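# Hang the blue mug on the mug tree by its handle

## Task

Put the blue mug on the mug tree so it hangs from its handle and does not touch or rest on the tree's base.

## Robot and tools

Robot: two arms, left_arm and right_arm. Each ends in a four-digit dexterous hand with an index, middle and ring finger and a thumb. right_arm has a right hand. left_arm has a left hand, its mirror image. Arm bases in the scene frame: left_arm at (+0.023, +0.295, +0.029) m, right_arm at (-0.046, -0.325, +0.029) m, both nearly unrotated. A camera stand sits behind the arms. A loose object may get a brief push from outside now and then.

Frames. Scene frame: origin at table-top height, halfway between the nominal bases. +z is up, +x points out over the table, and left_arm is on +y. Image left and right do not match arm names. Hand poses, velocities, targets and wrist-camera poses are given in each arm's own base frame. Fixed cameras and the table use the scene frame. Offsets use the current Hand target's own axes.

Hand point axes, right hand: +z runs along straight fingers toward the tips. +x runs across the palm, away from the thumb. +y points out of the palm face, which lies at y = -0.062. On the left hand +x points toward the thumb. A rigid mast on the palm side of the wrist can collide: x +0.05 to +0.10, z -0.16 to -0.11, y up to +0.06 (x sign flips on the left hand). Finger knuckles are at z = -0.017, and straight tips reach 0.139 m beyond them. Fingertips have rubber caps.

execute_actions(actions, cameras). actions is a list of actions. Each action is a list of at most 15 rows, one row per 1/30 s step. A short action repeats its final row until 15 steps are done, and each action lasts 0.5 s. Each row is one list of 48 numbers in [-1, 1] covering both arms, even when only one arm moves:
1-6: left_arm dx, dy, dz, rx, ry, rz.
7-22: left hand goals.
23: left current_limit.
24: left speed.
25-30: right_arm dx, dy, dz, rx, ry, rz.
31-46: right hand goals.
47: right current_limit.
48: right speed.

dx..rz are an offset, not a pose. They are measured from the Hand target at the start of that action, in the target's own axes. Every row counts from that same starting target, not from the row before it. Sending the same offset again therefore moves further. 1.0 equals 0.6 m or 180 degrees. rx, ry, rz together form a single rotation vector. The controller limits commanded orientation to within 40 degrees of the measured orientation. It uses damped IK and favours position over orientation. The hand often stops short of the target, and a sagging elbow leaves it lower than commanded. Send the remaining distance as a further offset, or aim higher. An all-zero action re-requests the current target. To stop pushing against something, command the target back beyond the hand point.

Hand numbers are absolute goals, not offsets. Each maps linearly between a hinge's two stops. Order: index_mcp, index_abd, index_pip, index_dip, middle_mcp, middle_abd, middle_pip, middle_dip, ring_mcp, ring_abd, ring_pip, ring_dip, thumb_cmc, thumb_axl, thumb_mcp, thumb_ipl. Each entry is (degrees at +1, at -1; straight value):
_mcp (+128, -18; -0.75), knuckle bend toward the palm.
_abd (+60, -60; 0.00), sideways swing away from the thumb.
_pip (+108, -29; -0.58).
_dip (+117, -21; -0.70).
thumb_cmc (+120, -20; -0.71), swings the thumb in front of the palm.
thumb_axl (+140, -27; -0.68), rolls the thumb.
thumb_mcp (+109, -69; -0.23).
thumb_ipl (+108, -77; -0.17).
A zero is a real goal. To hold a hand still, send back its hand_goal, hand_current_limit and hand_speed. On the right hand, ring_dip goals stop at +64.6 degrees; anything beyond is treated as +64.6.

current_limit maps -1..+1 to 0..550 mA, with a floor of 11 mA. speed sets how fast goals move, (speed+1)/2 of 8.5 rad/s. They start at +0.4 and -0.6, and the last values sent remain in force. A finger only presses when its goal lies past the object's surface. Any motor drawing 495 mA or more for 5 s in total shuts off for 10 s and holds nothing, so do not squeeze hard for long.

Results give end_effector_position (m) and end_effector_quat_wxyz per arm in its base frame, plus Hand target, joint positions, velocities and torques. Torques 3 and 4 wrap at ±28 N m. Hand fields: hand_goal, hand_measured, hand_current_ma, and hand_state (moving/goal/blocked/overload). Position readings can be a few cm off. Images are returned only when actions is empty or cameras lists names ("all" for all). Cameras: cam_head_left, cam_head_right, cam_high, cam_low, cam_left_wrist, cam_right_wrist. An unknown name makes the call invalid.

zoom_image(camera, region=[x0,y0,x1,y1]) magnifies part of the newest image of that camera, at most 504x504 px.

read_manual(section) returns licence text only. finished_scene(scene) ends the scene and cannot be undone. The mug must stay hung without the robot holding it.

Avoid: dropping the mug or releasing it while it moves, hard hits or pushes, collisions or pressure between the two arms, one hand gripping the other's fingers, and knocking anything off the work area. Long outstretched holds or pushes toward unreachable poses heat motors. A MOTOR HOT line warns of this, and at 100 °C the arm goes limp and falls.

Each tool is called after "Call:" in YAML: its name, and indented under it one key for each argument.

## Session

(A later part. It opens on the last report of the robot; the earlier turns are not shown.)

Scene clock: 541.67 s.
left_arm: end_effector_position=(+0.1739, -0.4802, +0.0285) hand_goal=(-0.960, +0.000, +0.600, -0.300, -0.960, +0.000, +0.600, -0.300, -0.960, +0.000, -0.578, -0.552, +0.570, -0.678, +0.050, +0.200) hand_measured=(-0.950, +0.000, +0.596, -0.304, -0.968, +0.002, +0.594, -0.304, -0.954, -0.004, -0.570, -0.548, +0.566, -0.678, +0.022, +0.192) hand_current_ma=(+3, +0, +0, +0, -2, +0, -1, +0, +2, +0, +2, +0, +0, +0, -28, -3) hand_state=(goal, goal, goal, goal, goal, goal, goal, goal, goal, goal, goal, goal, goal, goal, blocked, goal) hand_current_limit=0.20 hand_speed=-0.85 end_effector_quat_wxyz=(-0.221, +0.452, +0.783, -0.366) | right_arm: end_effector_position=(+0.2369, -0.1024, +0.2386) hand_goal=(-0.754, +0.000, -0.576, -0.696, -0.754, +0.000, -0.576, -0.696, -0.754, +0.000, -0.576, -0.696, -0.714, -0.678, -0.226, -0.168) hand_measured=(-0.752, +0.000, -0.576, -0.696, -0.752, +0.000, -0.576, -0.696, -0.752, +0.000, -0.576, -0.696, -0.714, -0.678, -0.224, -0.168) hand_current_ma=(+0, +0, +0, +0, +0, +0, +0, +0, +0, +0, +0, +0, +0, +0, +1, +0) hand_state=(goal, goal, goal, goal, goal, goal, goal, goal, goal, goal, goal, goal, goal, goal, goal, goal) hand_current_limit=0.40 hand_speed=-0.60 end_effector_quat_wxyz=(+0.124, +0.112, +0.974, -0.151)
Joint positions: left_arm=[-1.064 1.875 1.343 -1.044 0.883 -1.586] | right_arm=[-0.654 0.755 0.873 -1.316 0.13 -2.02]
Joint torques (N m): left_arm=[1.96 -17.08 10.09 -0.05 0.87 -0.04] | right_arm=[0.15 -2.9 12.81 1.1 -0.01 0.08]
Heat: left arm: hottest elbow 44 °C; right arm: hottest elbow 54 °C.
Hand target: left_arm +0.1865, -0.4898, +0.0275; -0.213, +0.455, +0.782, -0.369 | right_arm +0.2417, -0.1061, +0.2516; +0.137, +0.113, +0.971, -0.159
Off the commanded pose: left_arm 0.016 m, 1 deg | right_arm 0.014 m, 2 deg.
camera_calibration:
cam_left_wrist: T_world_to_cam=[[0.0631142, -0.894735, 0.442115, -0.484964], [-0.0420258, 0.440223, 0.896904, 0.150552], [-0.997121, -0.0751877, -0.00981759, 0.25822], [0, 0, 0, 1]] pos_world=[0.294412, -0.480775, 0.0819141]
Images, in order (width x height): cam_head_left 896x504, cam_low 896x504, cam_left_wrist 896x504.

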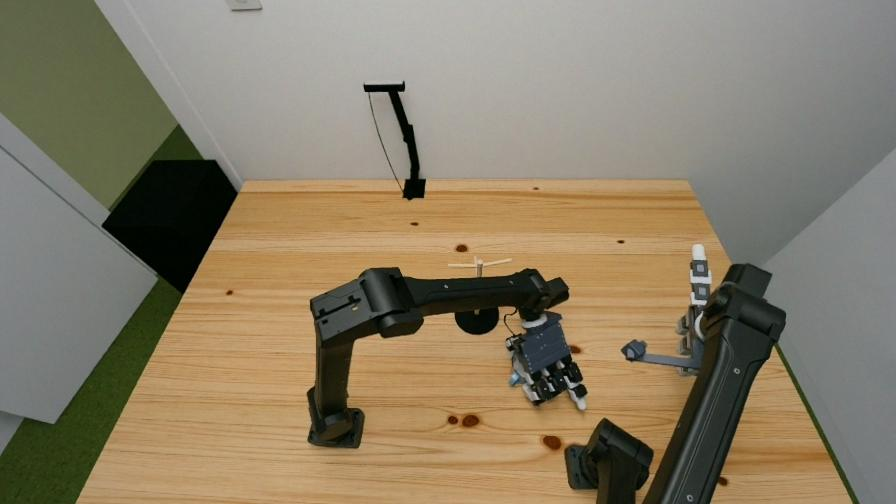

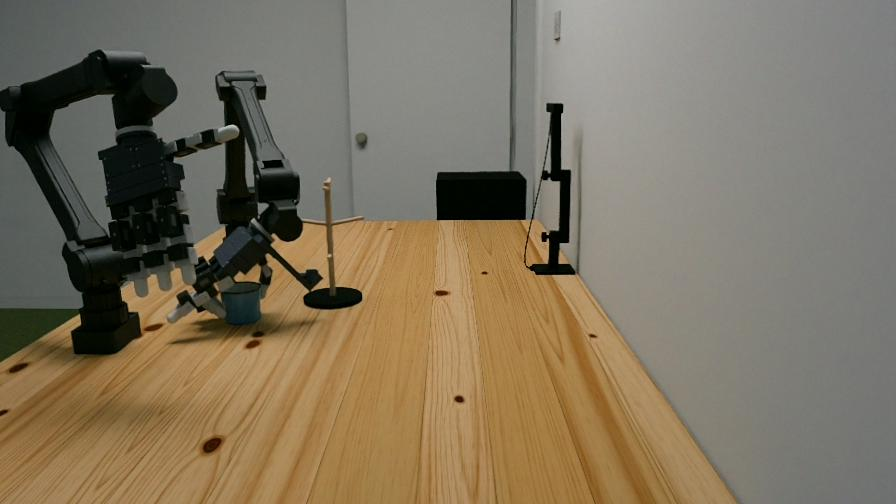

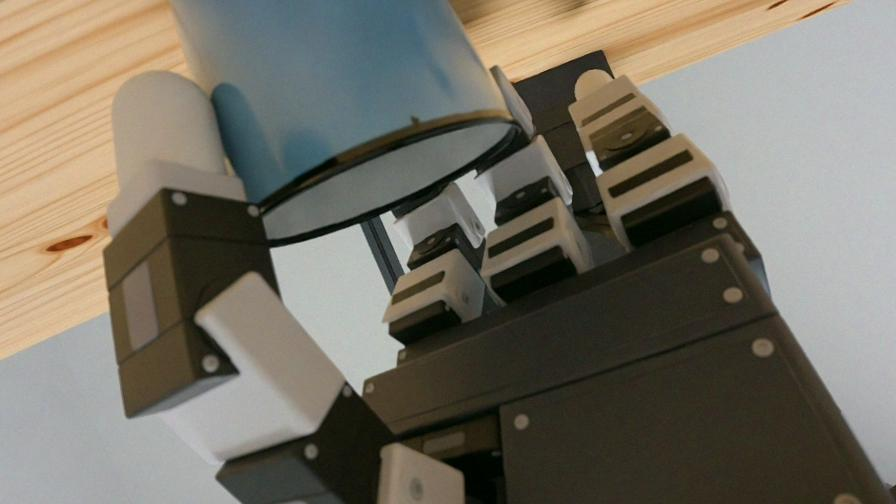

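Call:
execute_actions:
  actions:
    - [[0,0,0,0,0,0,-0.93,0,0.7,-0.2,-0.93,0,0.7,-0.2,-0.959,0,-0.577,-0.551,0.571,-0.678,0.2,0.25,0.4,-0.85,0,0,0,0,0,0,-0.754,0,-0.576,-0.696,-0.754,0,-0.576,-0.696,-0.754,0,-0.576,-0.696,-0.714,-0.678,-0.226,-0.168,0.4,-0.6]]
    - [[0,0,0,0,0,0,-0.9,0,0.8,-0.1,-0.9,0,0.8,-0.1,-0.959,0,-0.577,-0.551,0.571,-0.678,0.35,0.3,0.4,-0.85,0,0,0,0,0,0,-0.754,0,-0.576,-0.696,-0.754,0,-0.576,-0.696,-0.754,0,-0.576,-0.696,-0.714,-0.678,-0.226,-0.168,0.4,-0.6]]
  cameras: ["cam_head_left", "cam_low", "cam_left_wrist"]

Call:
zoom_image:
  camera: "cam_low"
  region: [160, 220, 300, 340]

Scene clock: 550.07 s.
left_arm: end_effector_position=(+0.1742, -0.4804, +0.0276) hand_goal=(-0.900, +0.000, +0.800, -0.100, -0.900, +0.000, +0.800, -0.100, -0.960, +0.000, -0.578, -0.552, +0.570, -0.678, +0.350, +0.300) hand_measured=(-0.962, -0.002, +0.634, -0.194, -0.976, +0.002, +0.622, -0.202, -0.954, -0.004, -0.570, -0.548, +0.538, -0.684, +0.020, +0.200) hand_current_ma=(-87, +0, -385, -166, -122, +0, -385, -188, +2, +0, +2, +0, -24, -1, -385, -308) hand_state=(blocked, goal, blocked, blocked, blocked, goal, blocked, blocked, goal, goal, goal, goal, blocked, goal, blocked, blocked) hand_current_limit=0.40 hand_speed=-0.85 end_effector_quat_wxyz=(-0.221, +0.454, +0.782, -0.366) | right_arm: end_effector_position=(+0.2369, -0.1024, +0.2386) hand_goal=(-0.754, +0.000, -0.576, -0.696, -0.754, +0.000, -0.576, -0.696, -0.754, +0.000, -0.576, -0.696, -0.714, -0.678, -0.226, -0.168) hand_measured=(-0.752, +0.000, -0.576, -0.696, -0.752, +0.000, -0.576, -0.696, -0.752, +0.000, -0.576, -0.696, -0.714, -0.678, -0.224, -0.168) hand_current_ma=(+0, +0, +0, +0, +0, +0, +0, +0, +0, +0, +0, +0, +0, +0, +1, +0) hand_state=(goal, goal, goal, goal, goal, goal, goal, goal, goal, goal, goal, goal, goal, goal, goal, goal) hand_current_limit=0.40 hand_speed=-0.60 end_effector_quat_wxyz=(+0.124, +0.112, +0.974, -0.151)
Joint positions: left_arm=[-1.064 1.876 1.343 -1.044 0.883 -1.58] | right_arm=[-0.654 0.755 0.873 -1.316 0.13 -2.02]
Joint torques (N m): left_arm=[2.02 -17.32 10.09 -0.05 0.87 -0.1] | right_arm=[0.09 -1.9 12.78 1.01 0.01 0.1]
Heat: left arm: hottest elbow 44 °C; right arm: hottest elbow 54 °C.
Hand target: left_arm +0.1865, -0.4898, +0.0275; -0.213, +0.455, +0.782, -0.369 | right_arm +0.2417, -0.1061, +0.2516; +0.137, +0.113, +0.971, -0.159
Off the commanded pose: left_arm 0.015 m, 1 deg | right_arm 0.014 m, 2 deg.
camera_calibration:
cam_left_wrist: T_world_to_cam=[[0.0587561, -0.89382, 0.44456, -0.48366], [-0.0420103, 0.442721, 0.895675, 0.152754], [-0.997388, -0.0713025, -0.0115371, 0.260463], [0, 0, 0, 1]] pos_world=[0.294618, -0.48136, 0.081203]
Images, in order (width x height): cam_head_left 896x504, cam_low 896x504, cam_left_wrist 896x504.

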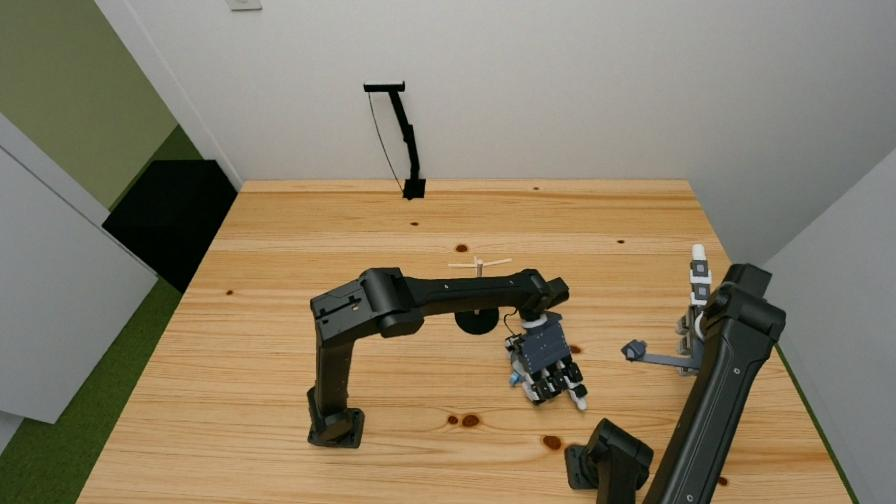

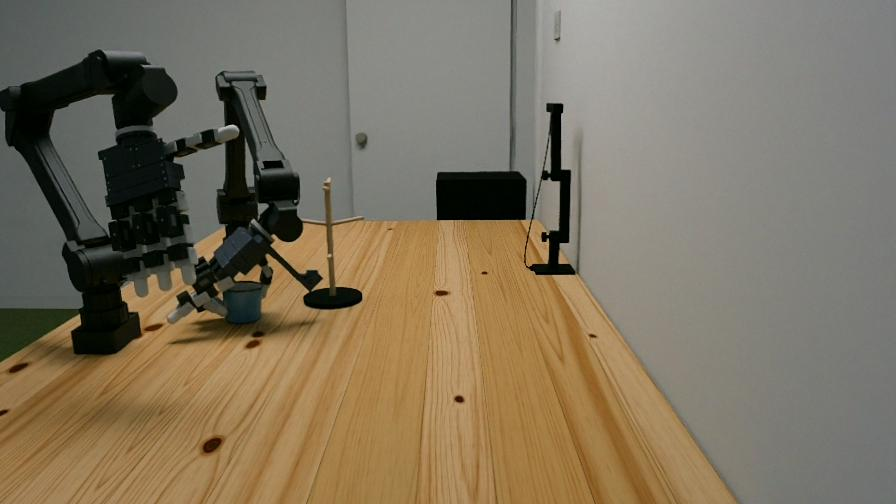

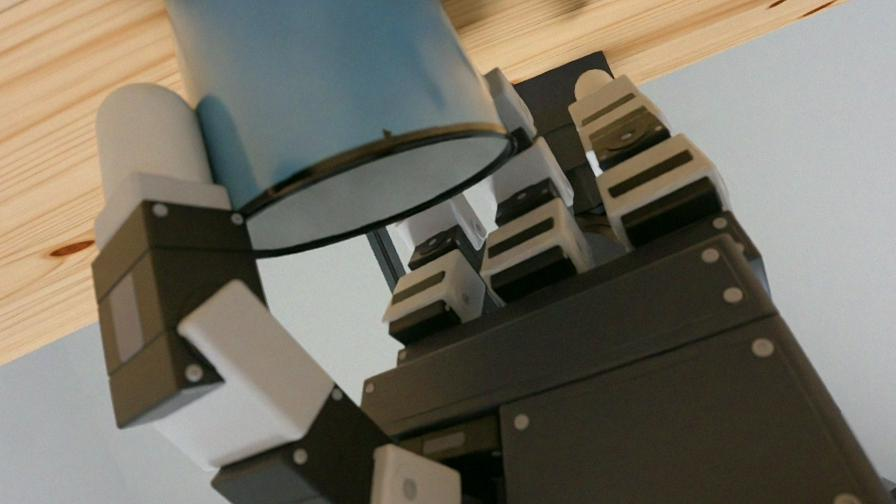

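Scaled by 3.600 from the camera's 896x504 image, which has a finer 1280x720 frame.

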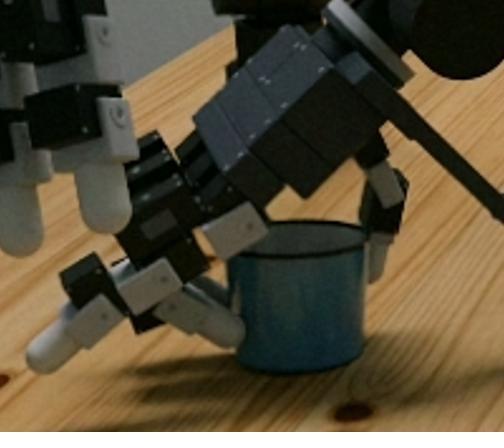

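Call:
execute_actions:
  actions:
    - [[0,-0.0383,-0.0322,0,0,0,-0.9,0,0.8,-0.1,-0.9,0,0.8,-0.1,-0.959,0,-0.577,-0.551,0.571,-0.678,0.35,0.3,0.4,-0.85,0,0,0,0,0,0,-0.754,0,-0.576,-0.696,-0.754,0,-0.576,-0.696,-0.754,0,-0.576,-0.696,-0.714,-0.678,-0.226,-0.168,0.4,-0.6]]
    - [[0,-0.0383,-0.0322,0,0,0,-0.9,0,0.8,-0.1,-0.9,0,0.8,-0.1,-0.959,0,-0.577,-0.551,0.571,-0.678,0.35,0.3,0.4,-0.85,0,0,0,0,0,0,-0.754,0,-0.576,-0.696,-0.754,0,-0.576,-0.696,-0.754,0,-0.576,-0.696,-0.714,-0.678,-0.226,-0.168,0.4,-0.6]]
  cameras: ["cam_head_left", "cam_low", "cam_left_wrist"]

Call:
zoom_image:
  camera: "cam_low"
  region: [160, 200, 300, 340]

Scene clock: 558.37 s.
left_arm: end_effector_position=(+0.1738, -0.4793, +0.0706) hand_goal=(-0.900, +0.000, +0.800, -0.100, -0.900, +0.000, +0.800, -0.100, -0.960, +0.000, -0.578, -0.552, +0.570, -0.678, +0.350, +0.300) hand_measured=(-0.964, -0.002, +0.634, -0.192, -0.976, +0.002, +0.622, -0.202, -0.954, -0.002, -0.570, -0.548, +0.536, -0.684, +0.020, +0.202) hand_current_ma=(-92, +0, -385, -158, -122, +0, -385, -188, +2, +0, +2, +0, -28, -1, -385, -304) hand_state=(blocked, goal, blocked, blocked, blocked, goal, blocked, blocked, goal, goal, goal, goal, blocked, goal, blocked, blocked) hand_current_limit=0.40 hand_speed=-0.85 end_effector_quat_wxyz=(-0.229, +0.450, +0.784, -0.360) | right_arm: end_effector_position=(+0.2369, -0.1024, +0.2386) hand_goal=(-0.754, +0.000, -0.576, -0.696, -0.754, +0.000, -0.576, -0.696, -0.754, +0.000, -0.576, -0.696, -0.714, -0.678, -0.226, -0.168) hand_measured=(-0.752, +0.000, -0.576, -0.696, -0.752, +0.000, -0.576, -0.696, -0.752, +0.000, -0.576, -0.696, -0.714, -0.678, -0.224, -0.168) hand_current_ma=(+0, +0, +0, +0, +0, +0, +0, +0, +0, +0, +0, +0, +0, +0, +1, +0) hand_state=(goal, goal, goal, goal, goal, goal, goal, goal, goal, goal, goal, goal, goal, goal, goal, goal) hand_current_limit=0.40 hand_speed=-0.60 end_effector_quat_wxyz=(+0.124, +0.112, +0.974, -0.151)
Joint positions: left_arm=[-1.064 1.836 1.408 -1.172 0.881 -1.58] | right_arm=[-0.654 0.755 0.873 -1.316 0.13 -2.02]
Joint torques (N m): left_arm=[2.49 -19.78 10.96 -0.57 0.91 -0.1] | right_arm=[0.21 -3.19 12.85 0.99 -0.01 0.08]
Heat: left arm: hottest elbow 45 °C; right arm: hottest elbow 54 °C.
Hand target: left_arm +0.1869, -0.4895, +0.0876; -0.213, +0.455, +0.782, -0.369 | right_arm +0.2417, -0.1061, +0.2516; +0.137, +0.113, +0.971, -0.159
Off the commanded pose: left_arm 0.024 m, 2 deg | right_arm 0.014 m, 2 deg.
camera_calibration:
cam_left_wrist: T_world_to_cam=[[0.0632411, -0.902898, 0.425177, -0.505544], [-0.0327738, 0.423922, 0.905106, 0.102415], [-0.99746, -0.0711745, -0.00278219, 0.260051], [0, 0, 0, 1]] pos_world=[0.294718, -0.481361, 0.122973]
Images, in order (width x height): cam_head_left 896x504, cam_low 896x504, cam_left_wrist 896x504.

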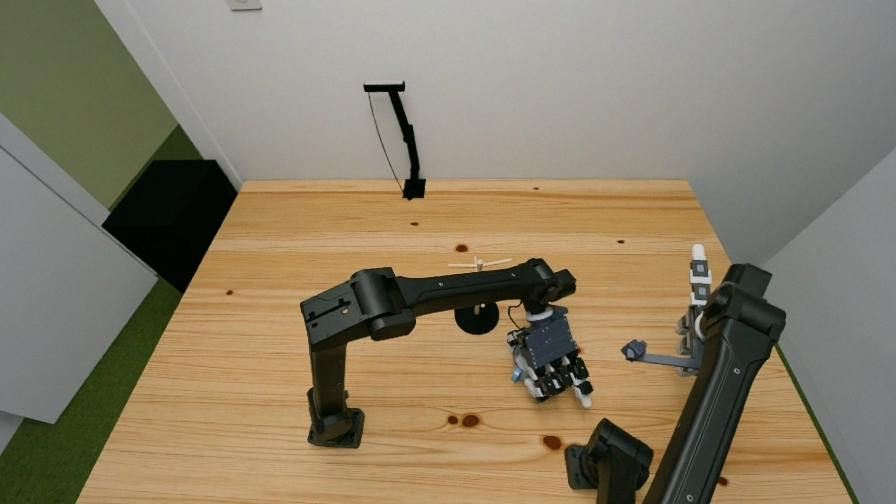

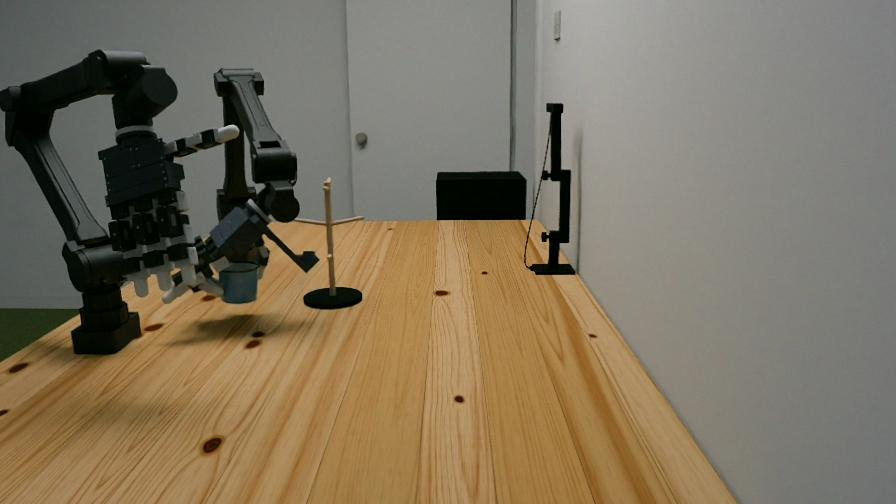

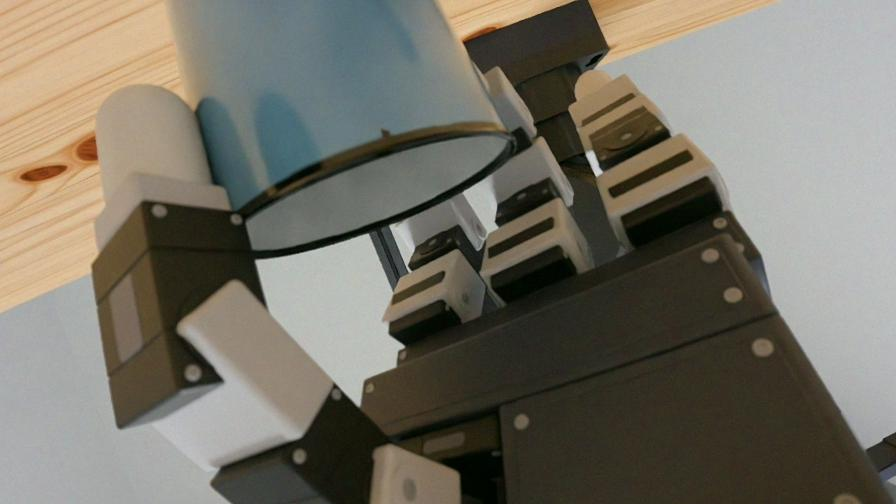

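Scaled by 3.600 from the camera's 896x504 image, which has a finer 1280x720 frame.

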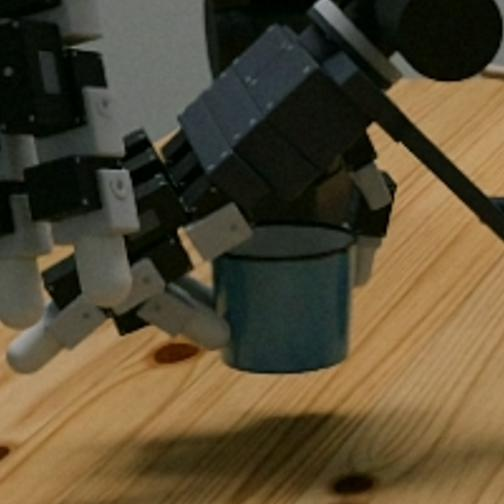

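Call:
execute_actions:
  actions: []
  cameras: ["cam_head_left", "cam_head_right", "cam_high", "cam_low", "cam_left_wrist"]

Call:
zoom_image:
  camera: "cam_head_left"
  region: [490, 310, 610, 410]

Call:
zoom_image:
  camera: "cam_head_right"
  region: [470, 310, 590, 410]

Scene clock: 589.63 s.
left_arm: end_effector_position=(+0.1738, -0.4793, +0.0706) hand_goal=(-0.900, +0.000, +0.800, -0.100, -0.900, +0.000, +0.800, -0.100, -0.960, +0.000, -0.578, -0.552, +0.570, -0.678, +0.350, +0.300) hand_measured=(-0.964, -0.002, +0.634, -0.192, -0.976, +0.002, +0.622, -0.202, -0.954, -0.002, -0.570, -0.548, +0.536, -0.684, +0.020, +0.202) hand_current_ma=(-92, +0, -385, -158, -122, +0, -385, -188, +2, +0, +2, +0, -28, -1, -385, -304) hand_state=(blocked, goal, blocked, blocked, blocked, goal, blocked, blocked, goal, goal, goal, goal, blocked, goal, blocked, blocked) hand_current_limit=0.40 hand_speed=-0.85 end_effector_quat_wxyz=(-0.229, +0.450, +0.784, -0.360) | right_arm: end_effector_position=(+0.2369, -0.1024, +0.2386) hand_goal=(-0.754, +0.000, -0.576, -0.696, -0.754, +0.000, -0.576, -0.696, -0.754, +0.000, -0.576, -0.696, -0.714, -0.678, -0.226, -0.168) hand_measured=(-0.752, +0.000, -0.576, -0.696, -0.752, +0.000, -0.576, -0.696, -0.752, +0.000, -0.576, -0.696, -0.714, -0.678, -0.224, -0.168) hand_current_ma=(+0, +0, +0, +0, +0, +0, +0, +0, +0, +0, +0, +0, +0, +0, +1, +0) hand_state=(goal, goal, goal, goal, goal, goal, goal, goal, goal, goal, goal, goal, goal, goal, goal, goal) hand_current_limit=0.40 hand_speed=-0.60 end_effector_quat_wxyz=(+0.124, +0.112, +0.974, -0.151)
Joint positions: left_arm=[-1.064 1.836 1.408 -1.172 0.881 -1.58] | right_arm=[-0.654 0.755 0.873 -1.316 0.13 -2.02]
Joint velocities: within noise
Joint torques (N m): left_arm=[2.08 -19.78 10.96 -0.57 0.9 -0.1] | right_arm=[0.03 -2.43 12.74 1.1 0.02 0.08]
Heat: left arm: hottest elbow 50 °C; right arm: hottest elbow 54 °C.
Hand target: left_arm +0.1869, -0.4895, +0.0876; -0.213, +0.455, +0.782, -0.369 | right_arm +0.2417, -0.1061, +0.2516; +0.137, +0.113, +0.971, -0.159
Off the commanded pose: left_arm 0.024 m, 2 deg | right_arm 0.014 m, 2 deg.
camera_calibration:
cam_left_wrist: T_world_to_cam=[[0.0632411, -0.902898, 0.425177, -0.505544], [-0.0327738, 0.423922, 0.905106, 0.102415], [-0.99746, -0.0711745, -0.00278219, 0.260051], [0, 0, 0, 1]] pos_world=[0.294718, -0.481361, 0.122973]
Images, in order (width x height): cam_head_left 896x504, cam_head_right 896x504, cam_high 896x504, cam_low 896x504, cam_left_wrist 896x504.

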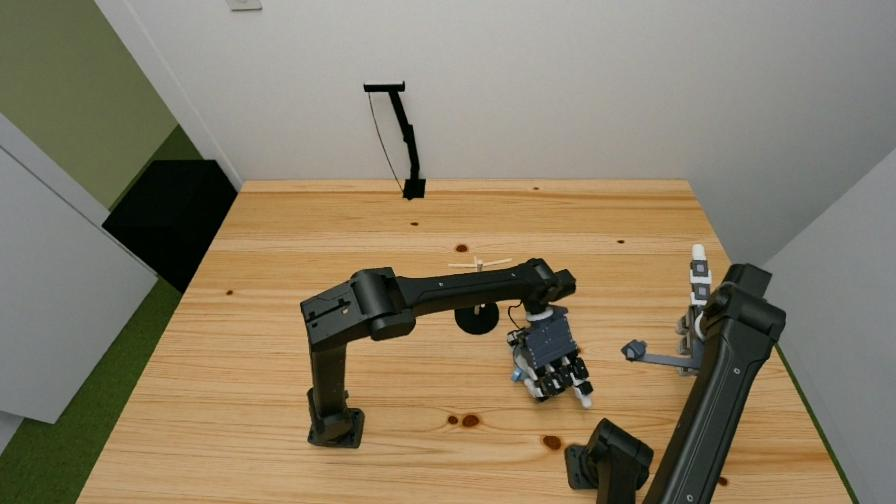

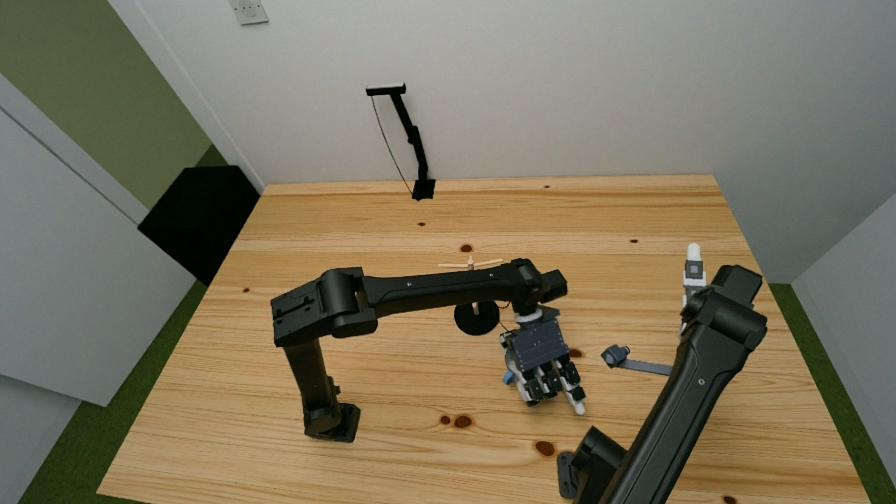

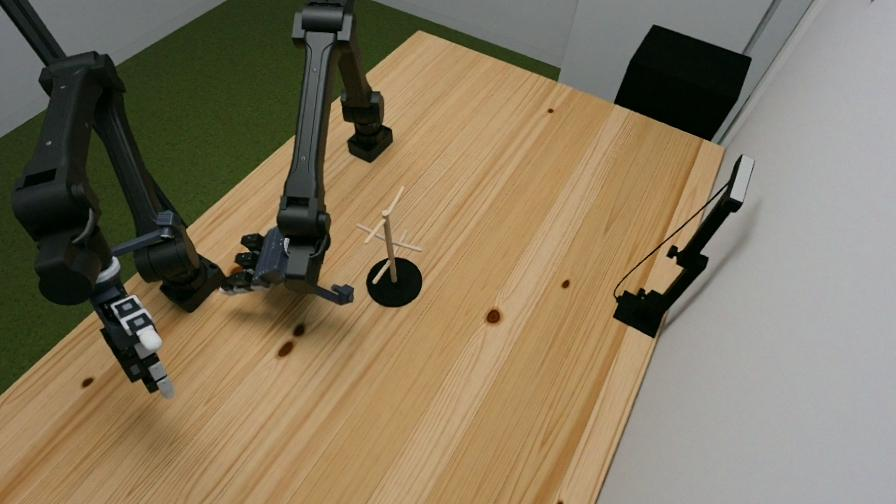

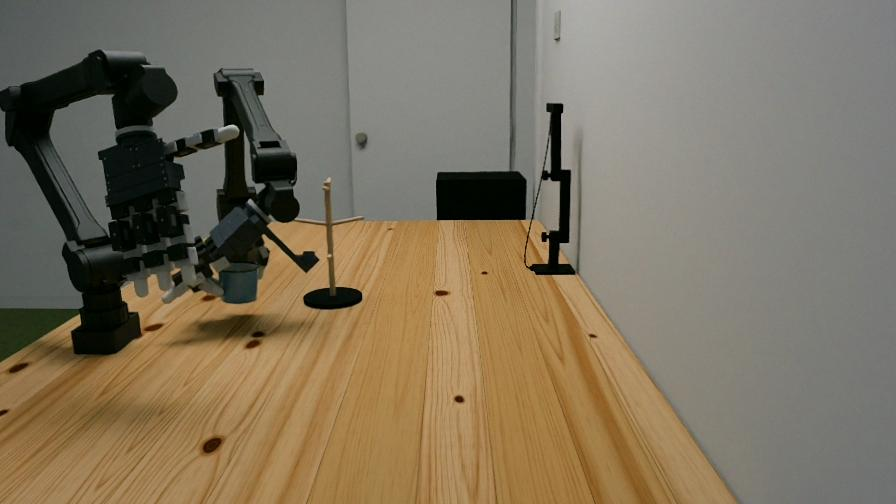

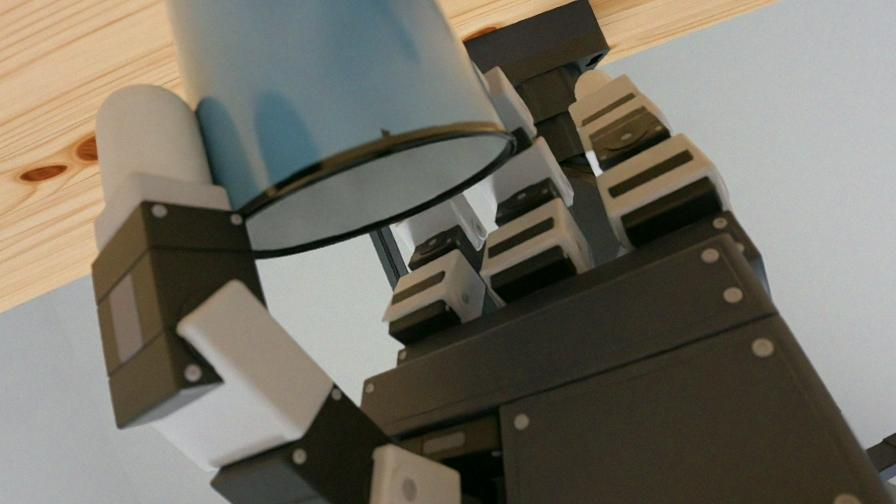

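Scaled by 4.200 from the camera's 896x504 image, which has a finer 1280x720 frame.

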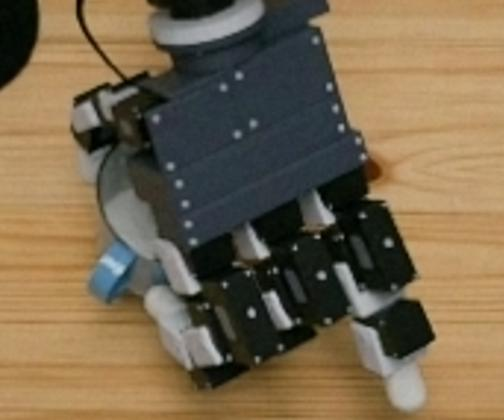

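Scaled by 4.200 from the camera's 896x504 image, which has a finer 1280x720 frame.

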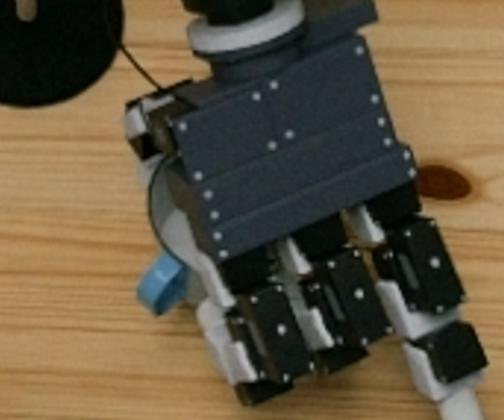

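Call:
execute_actions:
  actions:
    - [[0,0.0191,0.0161,0,0,0,-0.9,0,0.8,-0.1,-0.9,0,0.8,-0.1,-0.959,0,-0.577,-0.551,0.571,-0.678,0.35,0.3,0.4,-0.85,0,0,0,0,0,0,-0.754,0,-0.576,-0.696,-0.754,0,-0.576,-0.696,-0.754,0,-0.576,-0.696,-0.714,-0.678,-0.226,-0.168,0.4,-0.6]]
    - [[0,0.0191,0.0161,0,0,0,-0.9,0,0.8,-0.1,-0.9,0,0.8,-0.1,-0.959,0,-0.577,-0.551,0.571,-0.678,0.35,0.3,0.4,-0.85,0,0,0,0,0,0,-0.754,0,-0.576,-0.696,-0.754,0,-0.576,-0.696,-0.754,0,-0.576,-0.696,-0.714,-0.678,-0.226,-0.168,0.4,-0.6]]

Scene clock: 795.03 s.
left_arm: end_effector_position=(+0.1783, -0.4872, +0.0642) hand_goal=(-0.900, +0.000, +0.800, -0.100, -0.900, +0.000, +0.800, -0.100, -0.960, +0.000, -0.578, -0.552, +0.570, -0.678, +0.350, +0.300) hand_measured=(-0.964, -0.002, +0.634, -0.192, -0.976, +0.002, +0.622, -0.202, -0.954, -0.002, -0.570, -0.548, +0.536, -0.684, +0.020, +0.202) hand_current_ma=(-92, +0, -385, -158, -122, +0, -385, -188, +2, +0, +2, +0, -28, -1, -385, -304) hand_state=(blocked, goal, blocked, blocked, blocked, goal, blocked, blocked, goal, goal, goal, goal, blocked, goal, blocked, blocked) hand_current_limit=0.40 hand_speed=-0.85 end_effector_quat_wxyz=(-0.218, +0.455, +0.781, -0.366) | right_arm: end_effector_position=(+0.2369, -0.1024, +0.2386) hand_goal=(-0.754, +0.000, -0.576, -0.696, -0.754, +0.000, -0.576, -0.696, -0.754, +0.000, -0.576, -0.696, -0.714, -0.678, -0.226, -0.168) hand_measured=(-0.752, +0.000, -0.576, -0.696, -0.752, +0.000, -0.576, -0.696, -0.752, +0.000, -0.576, -0.696, -0.714, -0.678, -0.224, -0.168) hand_current_ma=(+0, +0, +0, +0, +0, +0, +0, +0, +0, +0, +0, +0, +0, +0, +1, +0) hand_state=(goal, goal, goal, goal, goal, goal, goal, goal, goal, goal, goal, goal, goal, goal, goal, goal) hand_current_limit=0.40 hand_speed=-0.60 end_effector_quat_wxyz=(+0.124, +0.112, +0.974, -0.151)
Joint positions: left_arm=[-1.064 1.847 1.408 -1.132 0.881 -1.58] | right_arm=[-0.654 0.755 0.873 -1.316 0.13 -2.02]
Joint torques (N m): left_arm=[2.02 -17.9 8.23 0.66 0.92 -0.09] | right_arm=[-0.09 -2.37 12.89 1.03 -0.01 0.09]
Heat: left arm: hottest elbow 54 °C; right arm: hottest elbow 56 °C.
Hand target: left_arm +0.1867, -0.4897, +0.0576; -0.213, +0.455, +0.782, -0.369 | right_arm +0.2417, -0.1061, +0.2516; +0.137, +0.113, +0.971, -0.159
Off the commanded pose: left_arm 0.011 m, 1 deg | right_arm 0.014 m, 2 deg.

Call:
execute_actions:
  actions: []

Scene clock: 818.93 s.
left_arm: end_effector_position=(+0.1783, -0.4872, +0.0642) hand_goal=(-0.900, +0.000, +0.800, -0.100, -0.900, +0.000, +0.800, -0.100, -0.960, +0.000, -0.578, -0.552, +0.570, -0.678, +0.350, +0.300) hand_measured=(-0.964, -0.002, +0.634, -0.192, -0.976, +0.002, +0.622, -0.202, -0.954, -0.002, -0.570, -0.548, +0.536, -0.684, +0.020, +0.202) hand_current_ma=(-92, +0, -385, -158, -122, +0, -385, -188, +2, +0, +2, +0, -28, -1, -385, -304) hand_state=(blocked, goal, blocked, blocked, blocked, goal, blocked, blocked, goal, goal, goal, goal, blocked, goal, blocked, blocked) hand_current_limit=0.40 hand_speed=-0.85 end_effector_quat_wxyz=(-0.218, +0.455, +0.781, -0.366) | right_arm: end_effector_position=(+0.2369, -0.1024, +0.2386) hand_goal=(-0.754, +0.000, -0.576, -0.696, -0.754, +0.000, -0.576, -0.696, -0.754, +0.000, -0.576, -0.696, -0.714, -0.678, -0.226, -0.168) hand_measured=(-0.752, +0.000, -0.576, -0.696, -0.752, +0.000, -0.576, -0.696, -0.752, +0.000, -0.576, -0.696, -0.714, -0.678, -0.224, -0.168) hand_current_ma=(+0, +0, +0, +0, +0, +0, +0, +0, +0, +0, +0, +0, +0, +0, +1, +0) hand_state=(goal, goal, goal, goal, goal, goal, goal, goal, goal, goal, goal, goal, goal, goal, goal, goal) hand_current_limit=0.40 hand_speed=-0.60 end_effector_quat_wxyz=(+0.124, +0.112, +0.974, -0.151)
Joint positions: left_arm=[-1.064 1.847 1.408 -1.132 0.881 -1.58] | right_arm=[-0.654 0.755 0.873 -1.316 0.13 -2.02]
Joint velocities: within noise
Joint torques (N m): left_arm=[2.02 -17.96 8.23 0.66 0.92 -0.09] | right_arm=[0.26 -2.43 12.79 1.05 -0.01 0.1]
Heat: left arm: hottest elbow 51 °C; right arm: hottest elbow 56 °C.
Hand target: left_arm +0.1867, -0.4897, +0.0576; -0.213, +0.455, +0.782, -0.369 | right_arm +0.2417, -0.1061, +0.2516; +0.137, +0.113, +0.971, -0.159
Off the commanded pose: left_arm 0.011 m, 1 deg | right_arm 0.014 m, 2 deg.
camera_calibration:
cam_left_wrist: T_world_to_cam=[[0.0572996, -0.892127, 0.448137, -0.505385], [-0.0450909, 0.446103, 0.893845, 0.125498], [-0.997338, -0.0714239, -0.0146653, 0.264504], [0, 0, 0, 1]] pos_world=[0.298418, -0.487961, 0.118184]

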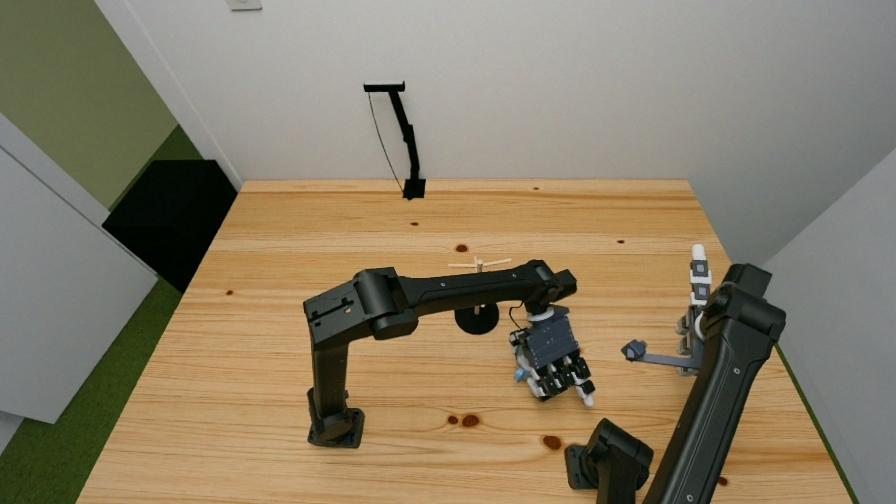

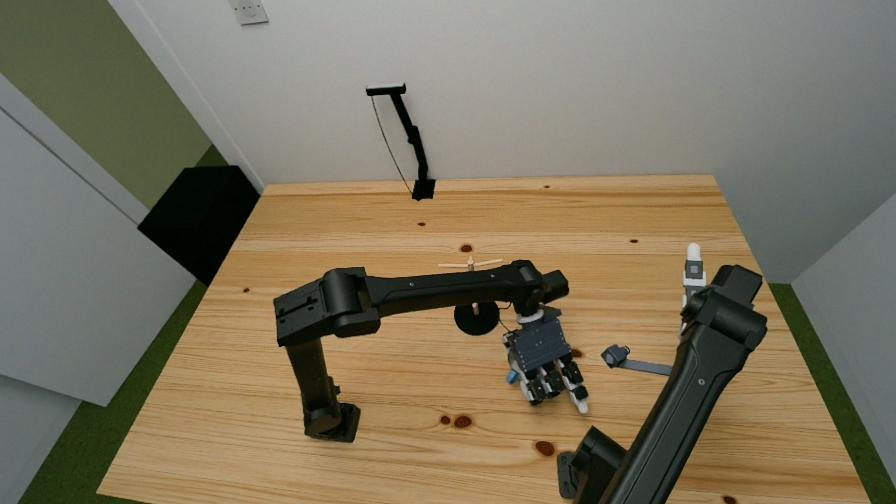

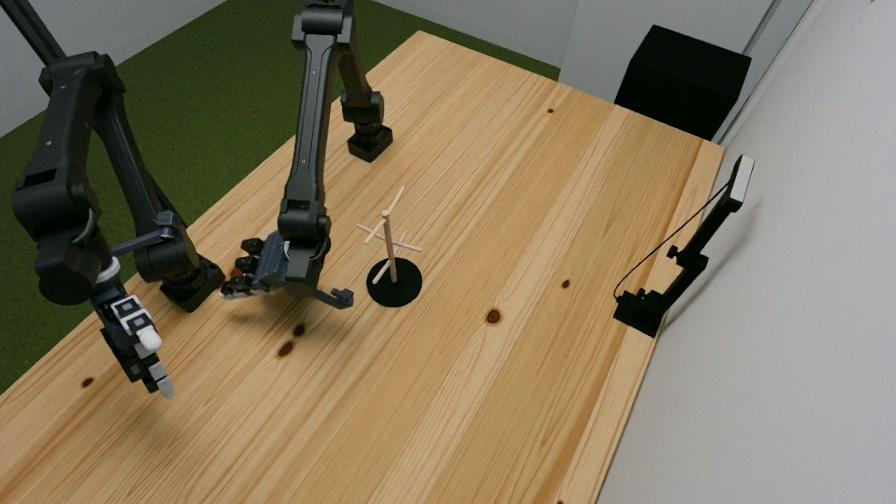

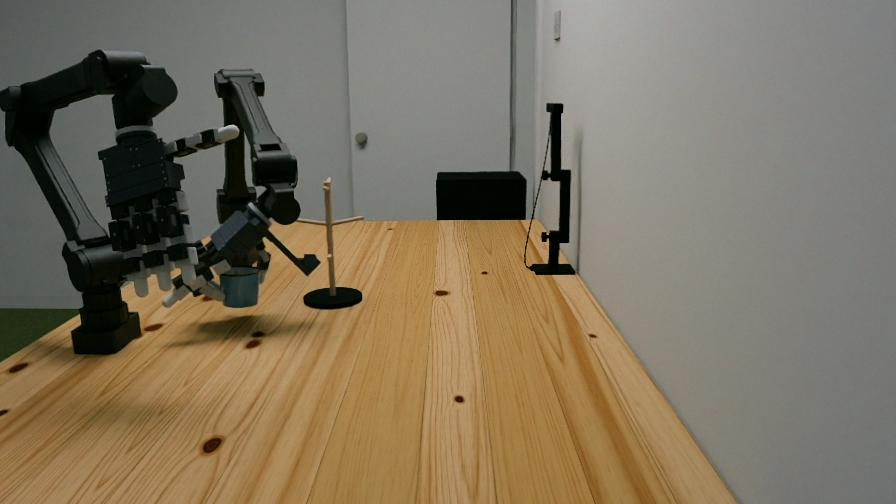

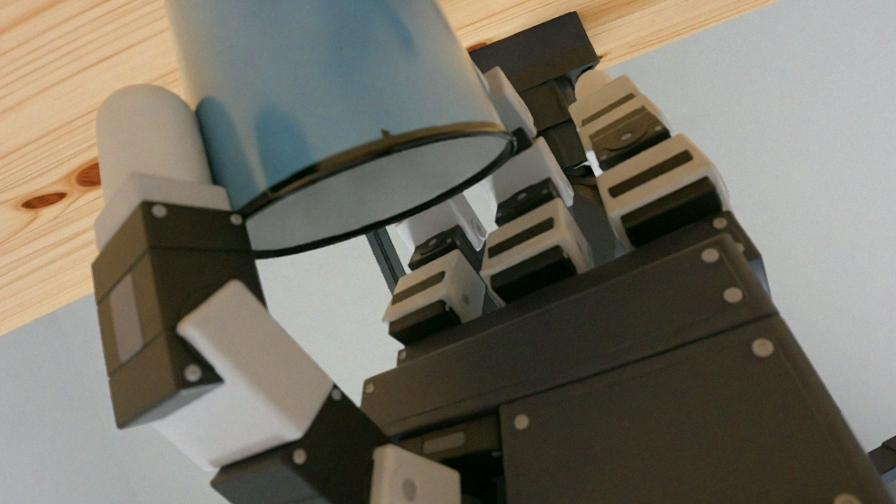

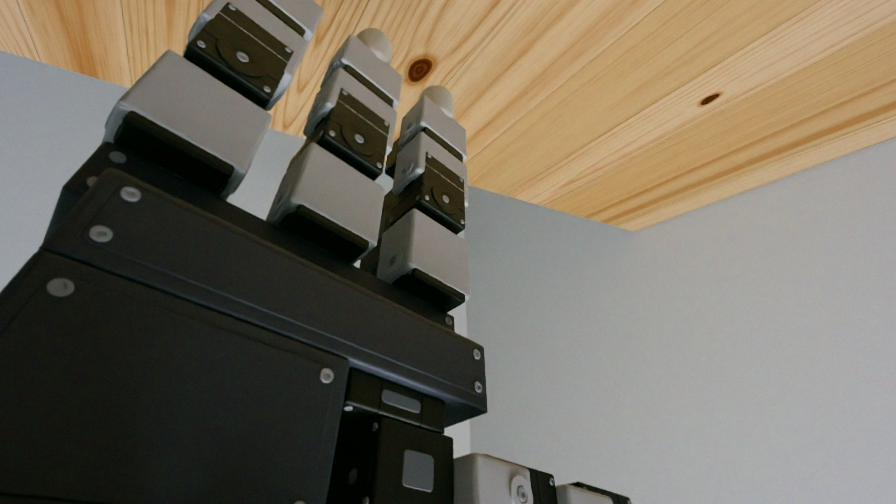

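Call:
execute_actions:
  actions:
    - [[0,0.01915,0.01607,0,0,0,-0.9,0,0.8,-0.1,-0.9,0,0.8,-0.1,-0.959,0,-0.577,-0.551,0.571,-0.678,0.35,0.30,0.4,-0.85,0,0,0,0,0,0,-0.754,0,-0.576,-0.696,-0.754,0,-0.576,-0.696,-0.754,0,-0.576,-0.696,-0.714,-0.678,-0.226,-0.168,0.4,-0.6]]
    - [[0,0.0153,0.01286,0,0,0,-0.9,0,0.8,-0.1,-0.9,0,0.8,-0.1,-0.959,0,-0.577,-0.551,0.571,-0.678,0.35,0.30,0.4,-0.85,0,0,0,0,0,0,-0.754,0,-0.576,-0.696,-0.754,0,-0.576,-0.696,-0.754,0,-0.576,-0.696,-0.714,-0.678,-0.226,-0.168,0.4,-0.6]]

Scene clock: 825.43 s.
left_arm: end_effector_position=(+0.1788, -0.4882, +0.0372) hand_goal=(-0.900, +0.000, +0.800, -0.100, -0.900, +0.000, +0.800, -0.100, -0.960, +0.000, -0.578, -0.552, +0.570, -0.678, +0.350, +0.300) hand_measured=(-0.964, -0.002, +0.634, -0.192, -0.976, +0.002, +0.622, -0.202, -0.954, -0.002, -0.570, -0.548, +0.536, -0.684, +0.020, +0.202) hand_current_ma=(-93, +0, -385, -157, -122, +0, -385, -188, +2, +0, +2, +0, -28, -1, -385, -304) hand_state=(blocked, goal, blocked, blocked, blocked, goal, blocked, blocked, goal, goal, goal, goal, blocked, goal, blocked, blocked) hand_current_limit=0.40 hand_speed=-0.85 end_effector_quat_wxyz=(-0.218, +0.456, +0.781, -0.367) | right_arm: end_effector_position=(+0.2369, -0.1024, +0.2386) hand_goal=(-0.754, +0.000, -0.576, -0.696, -0.754, +0.000, -0.576, -0.696, -0.754, +0.000, -0.576, -0.696, -0.714, -0.678, -0.226, -0.168) hand_measured=(-0.752, +0.000, -0.576, -0.696, -0.752, +0.000, -0.576, -0.696, -0.752, +0.000, -0.576, -0.696, -0.714, -0.678, -0.224, -0.168) hand_current_ma=(+0, +0, +0, +0, +0, +0, +0, +0, +0, +0, +0, +0, +0, +0, +1, +0) hand_state=(goal, goal, goal, goal, goal, goal, goal, goal, goal, goal, goal, goal, goal, goal, goal, goal) hand_current_limit=0.40 hand_speed=-0.60 end_effector_quat_wxyz=(+0.124, +0.112, +0.974, -0.151)
Joint positions: left_arm=[-1.064 1.881 1.38 -1.07 0.881 -1.58] | right_arm=[-0.654 0.755 0.873 -1.316 0.13 -2.02]
Joint torques (N m): left_arm=[2.08 -18.26 7.86 0.66 0.92 -0.1] | right_arm=[0.44 -2.9 12.7 1.11 0 0.12]
Heat: left arm: hottest elbow 51 °C; right arm: hottest elbow 56 °C.
Hand target: left_arm +0.1865, -0.4899, +0.0306; -0.213, +0.455, +0.782, -0.369 | right_arm +0.2417, -0.1061, +0.2516; +0.137, +0.113, +0.971, -0.159
Off the commanded pose: left_arm 0.010 m, 1 deg | right_arm 0.014 m, 2 deg.

Call:
execute_actions:
  actions:
    - [[0,0.00766,0.00643,0,0,0,-0.9,0,0.8,-0.1,-0.9,0,0.8,-0.1,-0.959,0,-0.577,-0.551,0.571,-0.678,0.35,0.30,0.4,-0.85,0,0,0,0,0,0,-0.754,0,-0.576,-0.696,-0.754,0,-0.576,-0.696,-0.754,0,-0.576,-0.696,-0.714,-0.678,-0.226,-0.168,0.4,-0.6]]
    - [[0,0.0038,0.0032,0,0,0,-0.9,0,0.8,-0.1,-0.9,0,0.8,-0.1,-0.959,0,-0.577,-0.551,0.571,-0.678,0.35,0.30,0.4,-0.85,0,0,0,0,0,0,-0.754,0,-0.576,-0.696,-0.754,0,-0.576,-0.696,-0.754,0,-0.576,-0.696,-0.714,-0.678,-0.226,-0.168,0.4,-0.6]]
  cameras: ["cam_low"]

Call:
zoom_image:
  camera: "cam_low"
  region: [150, 200, 350, 340]

Scene clock: 830.23 s.
left_arm: end_effector_position=(+0.1792, -0.4890, +0.0299) hand_goal=(-0.900, +0.000, +0.800, -0.100, -0.900, +0.000, +0.800, -0.100, -0.960, +0.000, -0.578, -0.552, +0.570, -0.678, +0.350, +0.300) hand_measured=(-0.964, -0.002, +0.634, -0.192, -0.976, +0.002, +0.622, -0.202, -0.954, -0.002, -0.570, -0.548, +0.536, -0.684, +0.020, +0.202) hand_current_ma=(-93, +0, -385, -157, -122, +0, -385, -188, +2, +0, +2, +0, -28, -1, -385, -304) hand_state=(blocked, goal, blocked, blocked, blocked, goal, blocked, blocked, goal, goal, goal, goal, blocked, goal, blocked, blocked) hand_current_limit=0.40 hand_speed=-0.85 end_effector_quat_wxyz=(-0.216, +0.456, +0.781, -0.368) | right_arm: end_effector_position=(+0.2369, -0.1024, +0.2386) hand_goal=(-0.754, +0.000, -0.576, -0.696, -0.754, +0.000, -0.576, -0.696, -0.754, +0.000, -0.576, -0.696, -0.714, -0.678, -0.226, -0.168) hand_measured=(-0.752, +0.000, -0.576, -0.696, -0.752, +0.000, -0.576, -0.696, -0.752, +0.000, -0.576, -0.696, -0.714, -0.678, -0.224, -0.168) hand_current_ma=(+0, +0, +0, +0, +0, +0, +0, +0, +0, +0, +0, +0, +0, +0, +1, +0) hand_state=(goal, goal, goal, goal, goal, goal, goal, goal, goal, goal, goal, goal, goal, goal, goal, goal) hand_current_limit=0.40 hand_speed=-0.60 end_effector_quat_wxyz=(+0.124, +0.112, +0.974, -0.151)
Joint positions: left_arm=[-1.064 1.89 1.372 -1.049 0.881 -1.58] | right_arm=[-0.654 0.755 0.873 -1.316 0.13 -2.02]
Joint torques (N m): left_arm=[2.02 -18.08 7.66 0.69 0.92 -0.1] | right_arm=[-0.15 -2.49 12.74 0.99 0.01 0.12]
Heat: left arm: hottest elbow 50 °C; right arm: hottest elbow 56 °C.
Hand target: left_arm +0.1864, -0.4898, +0.0215; -0.213, +0.455, +0.782, -0.369 | right_arm +0.2417, -0.1061, +0.2516; +0.137, +0.113, +0.971, -0.159
Off the commanded pose: left_arm 0.011 m, 0 deg | right_arm 0.014 m, 2 deg.
Images, in order (width x height): cam_low 896x504.

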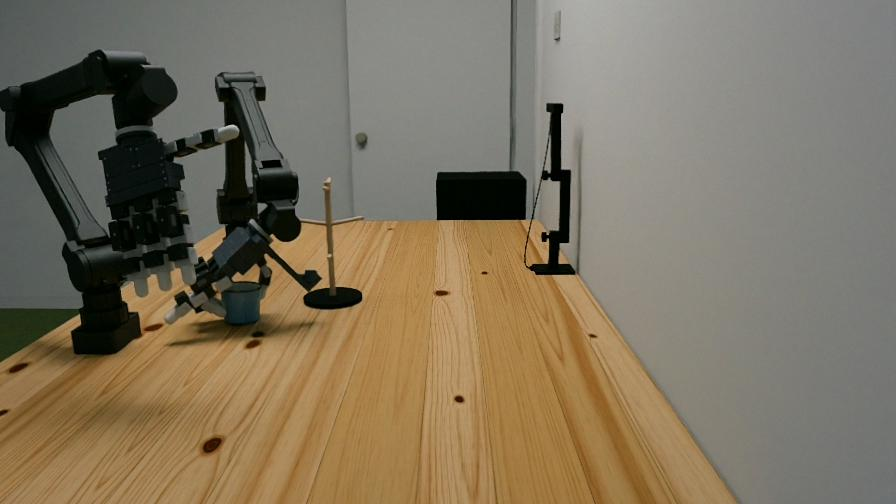

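Scaled by 2.520 from the camera's 896x504 image, which has a finer 1280x720 frame.

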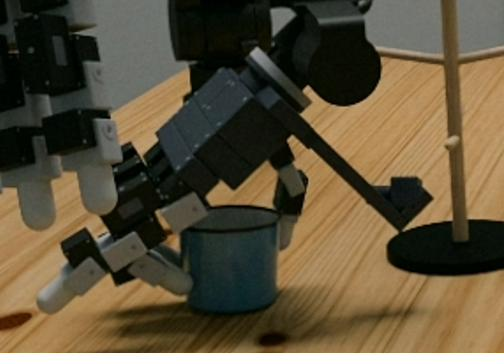

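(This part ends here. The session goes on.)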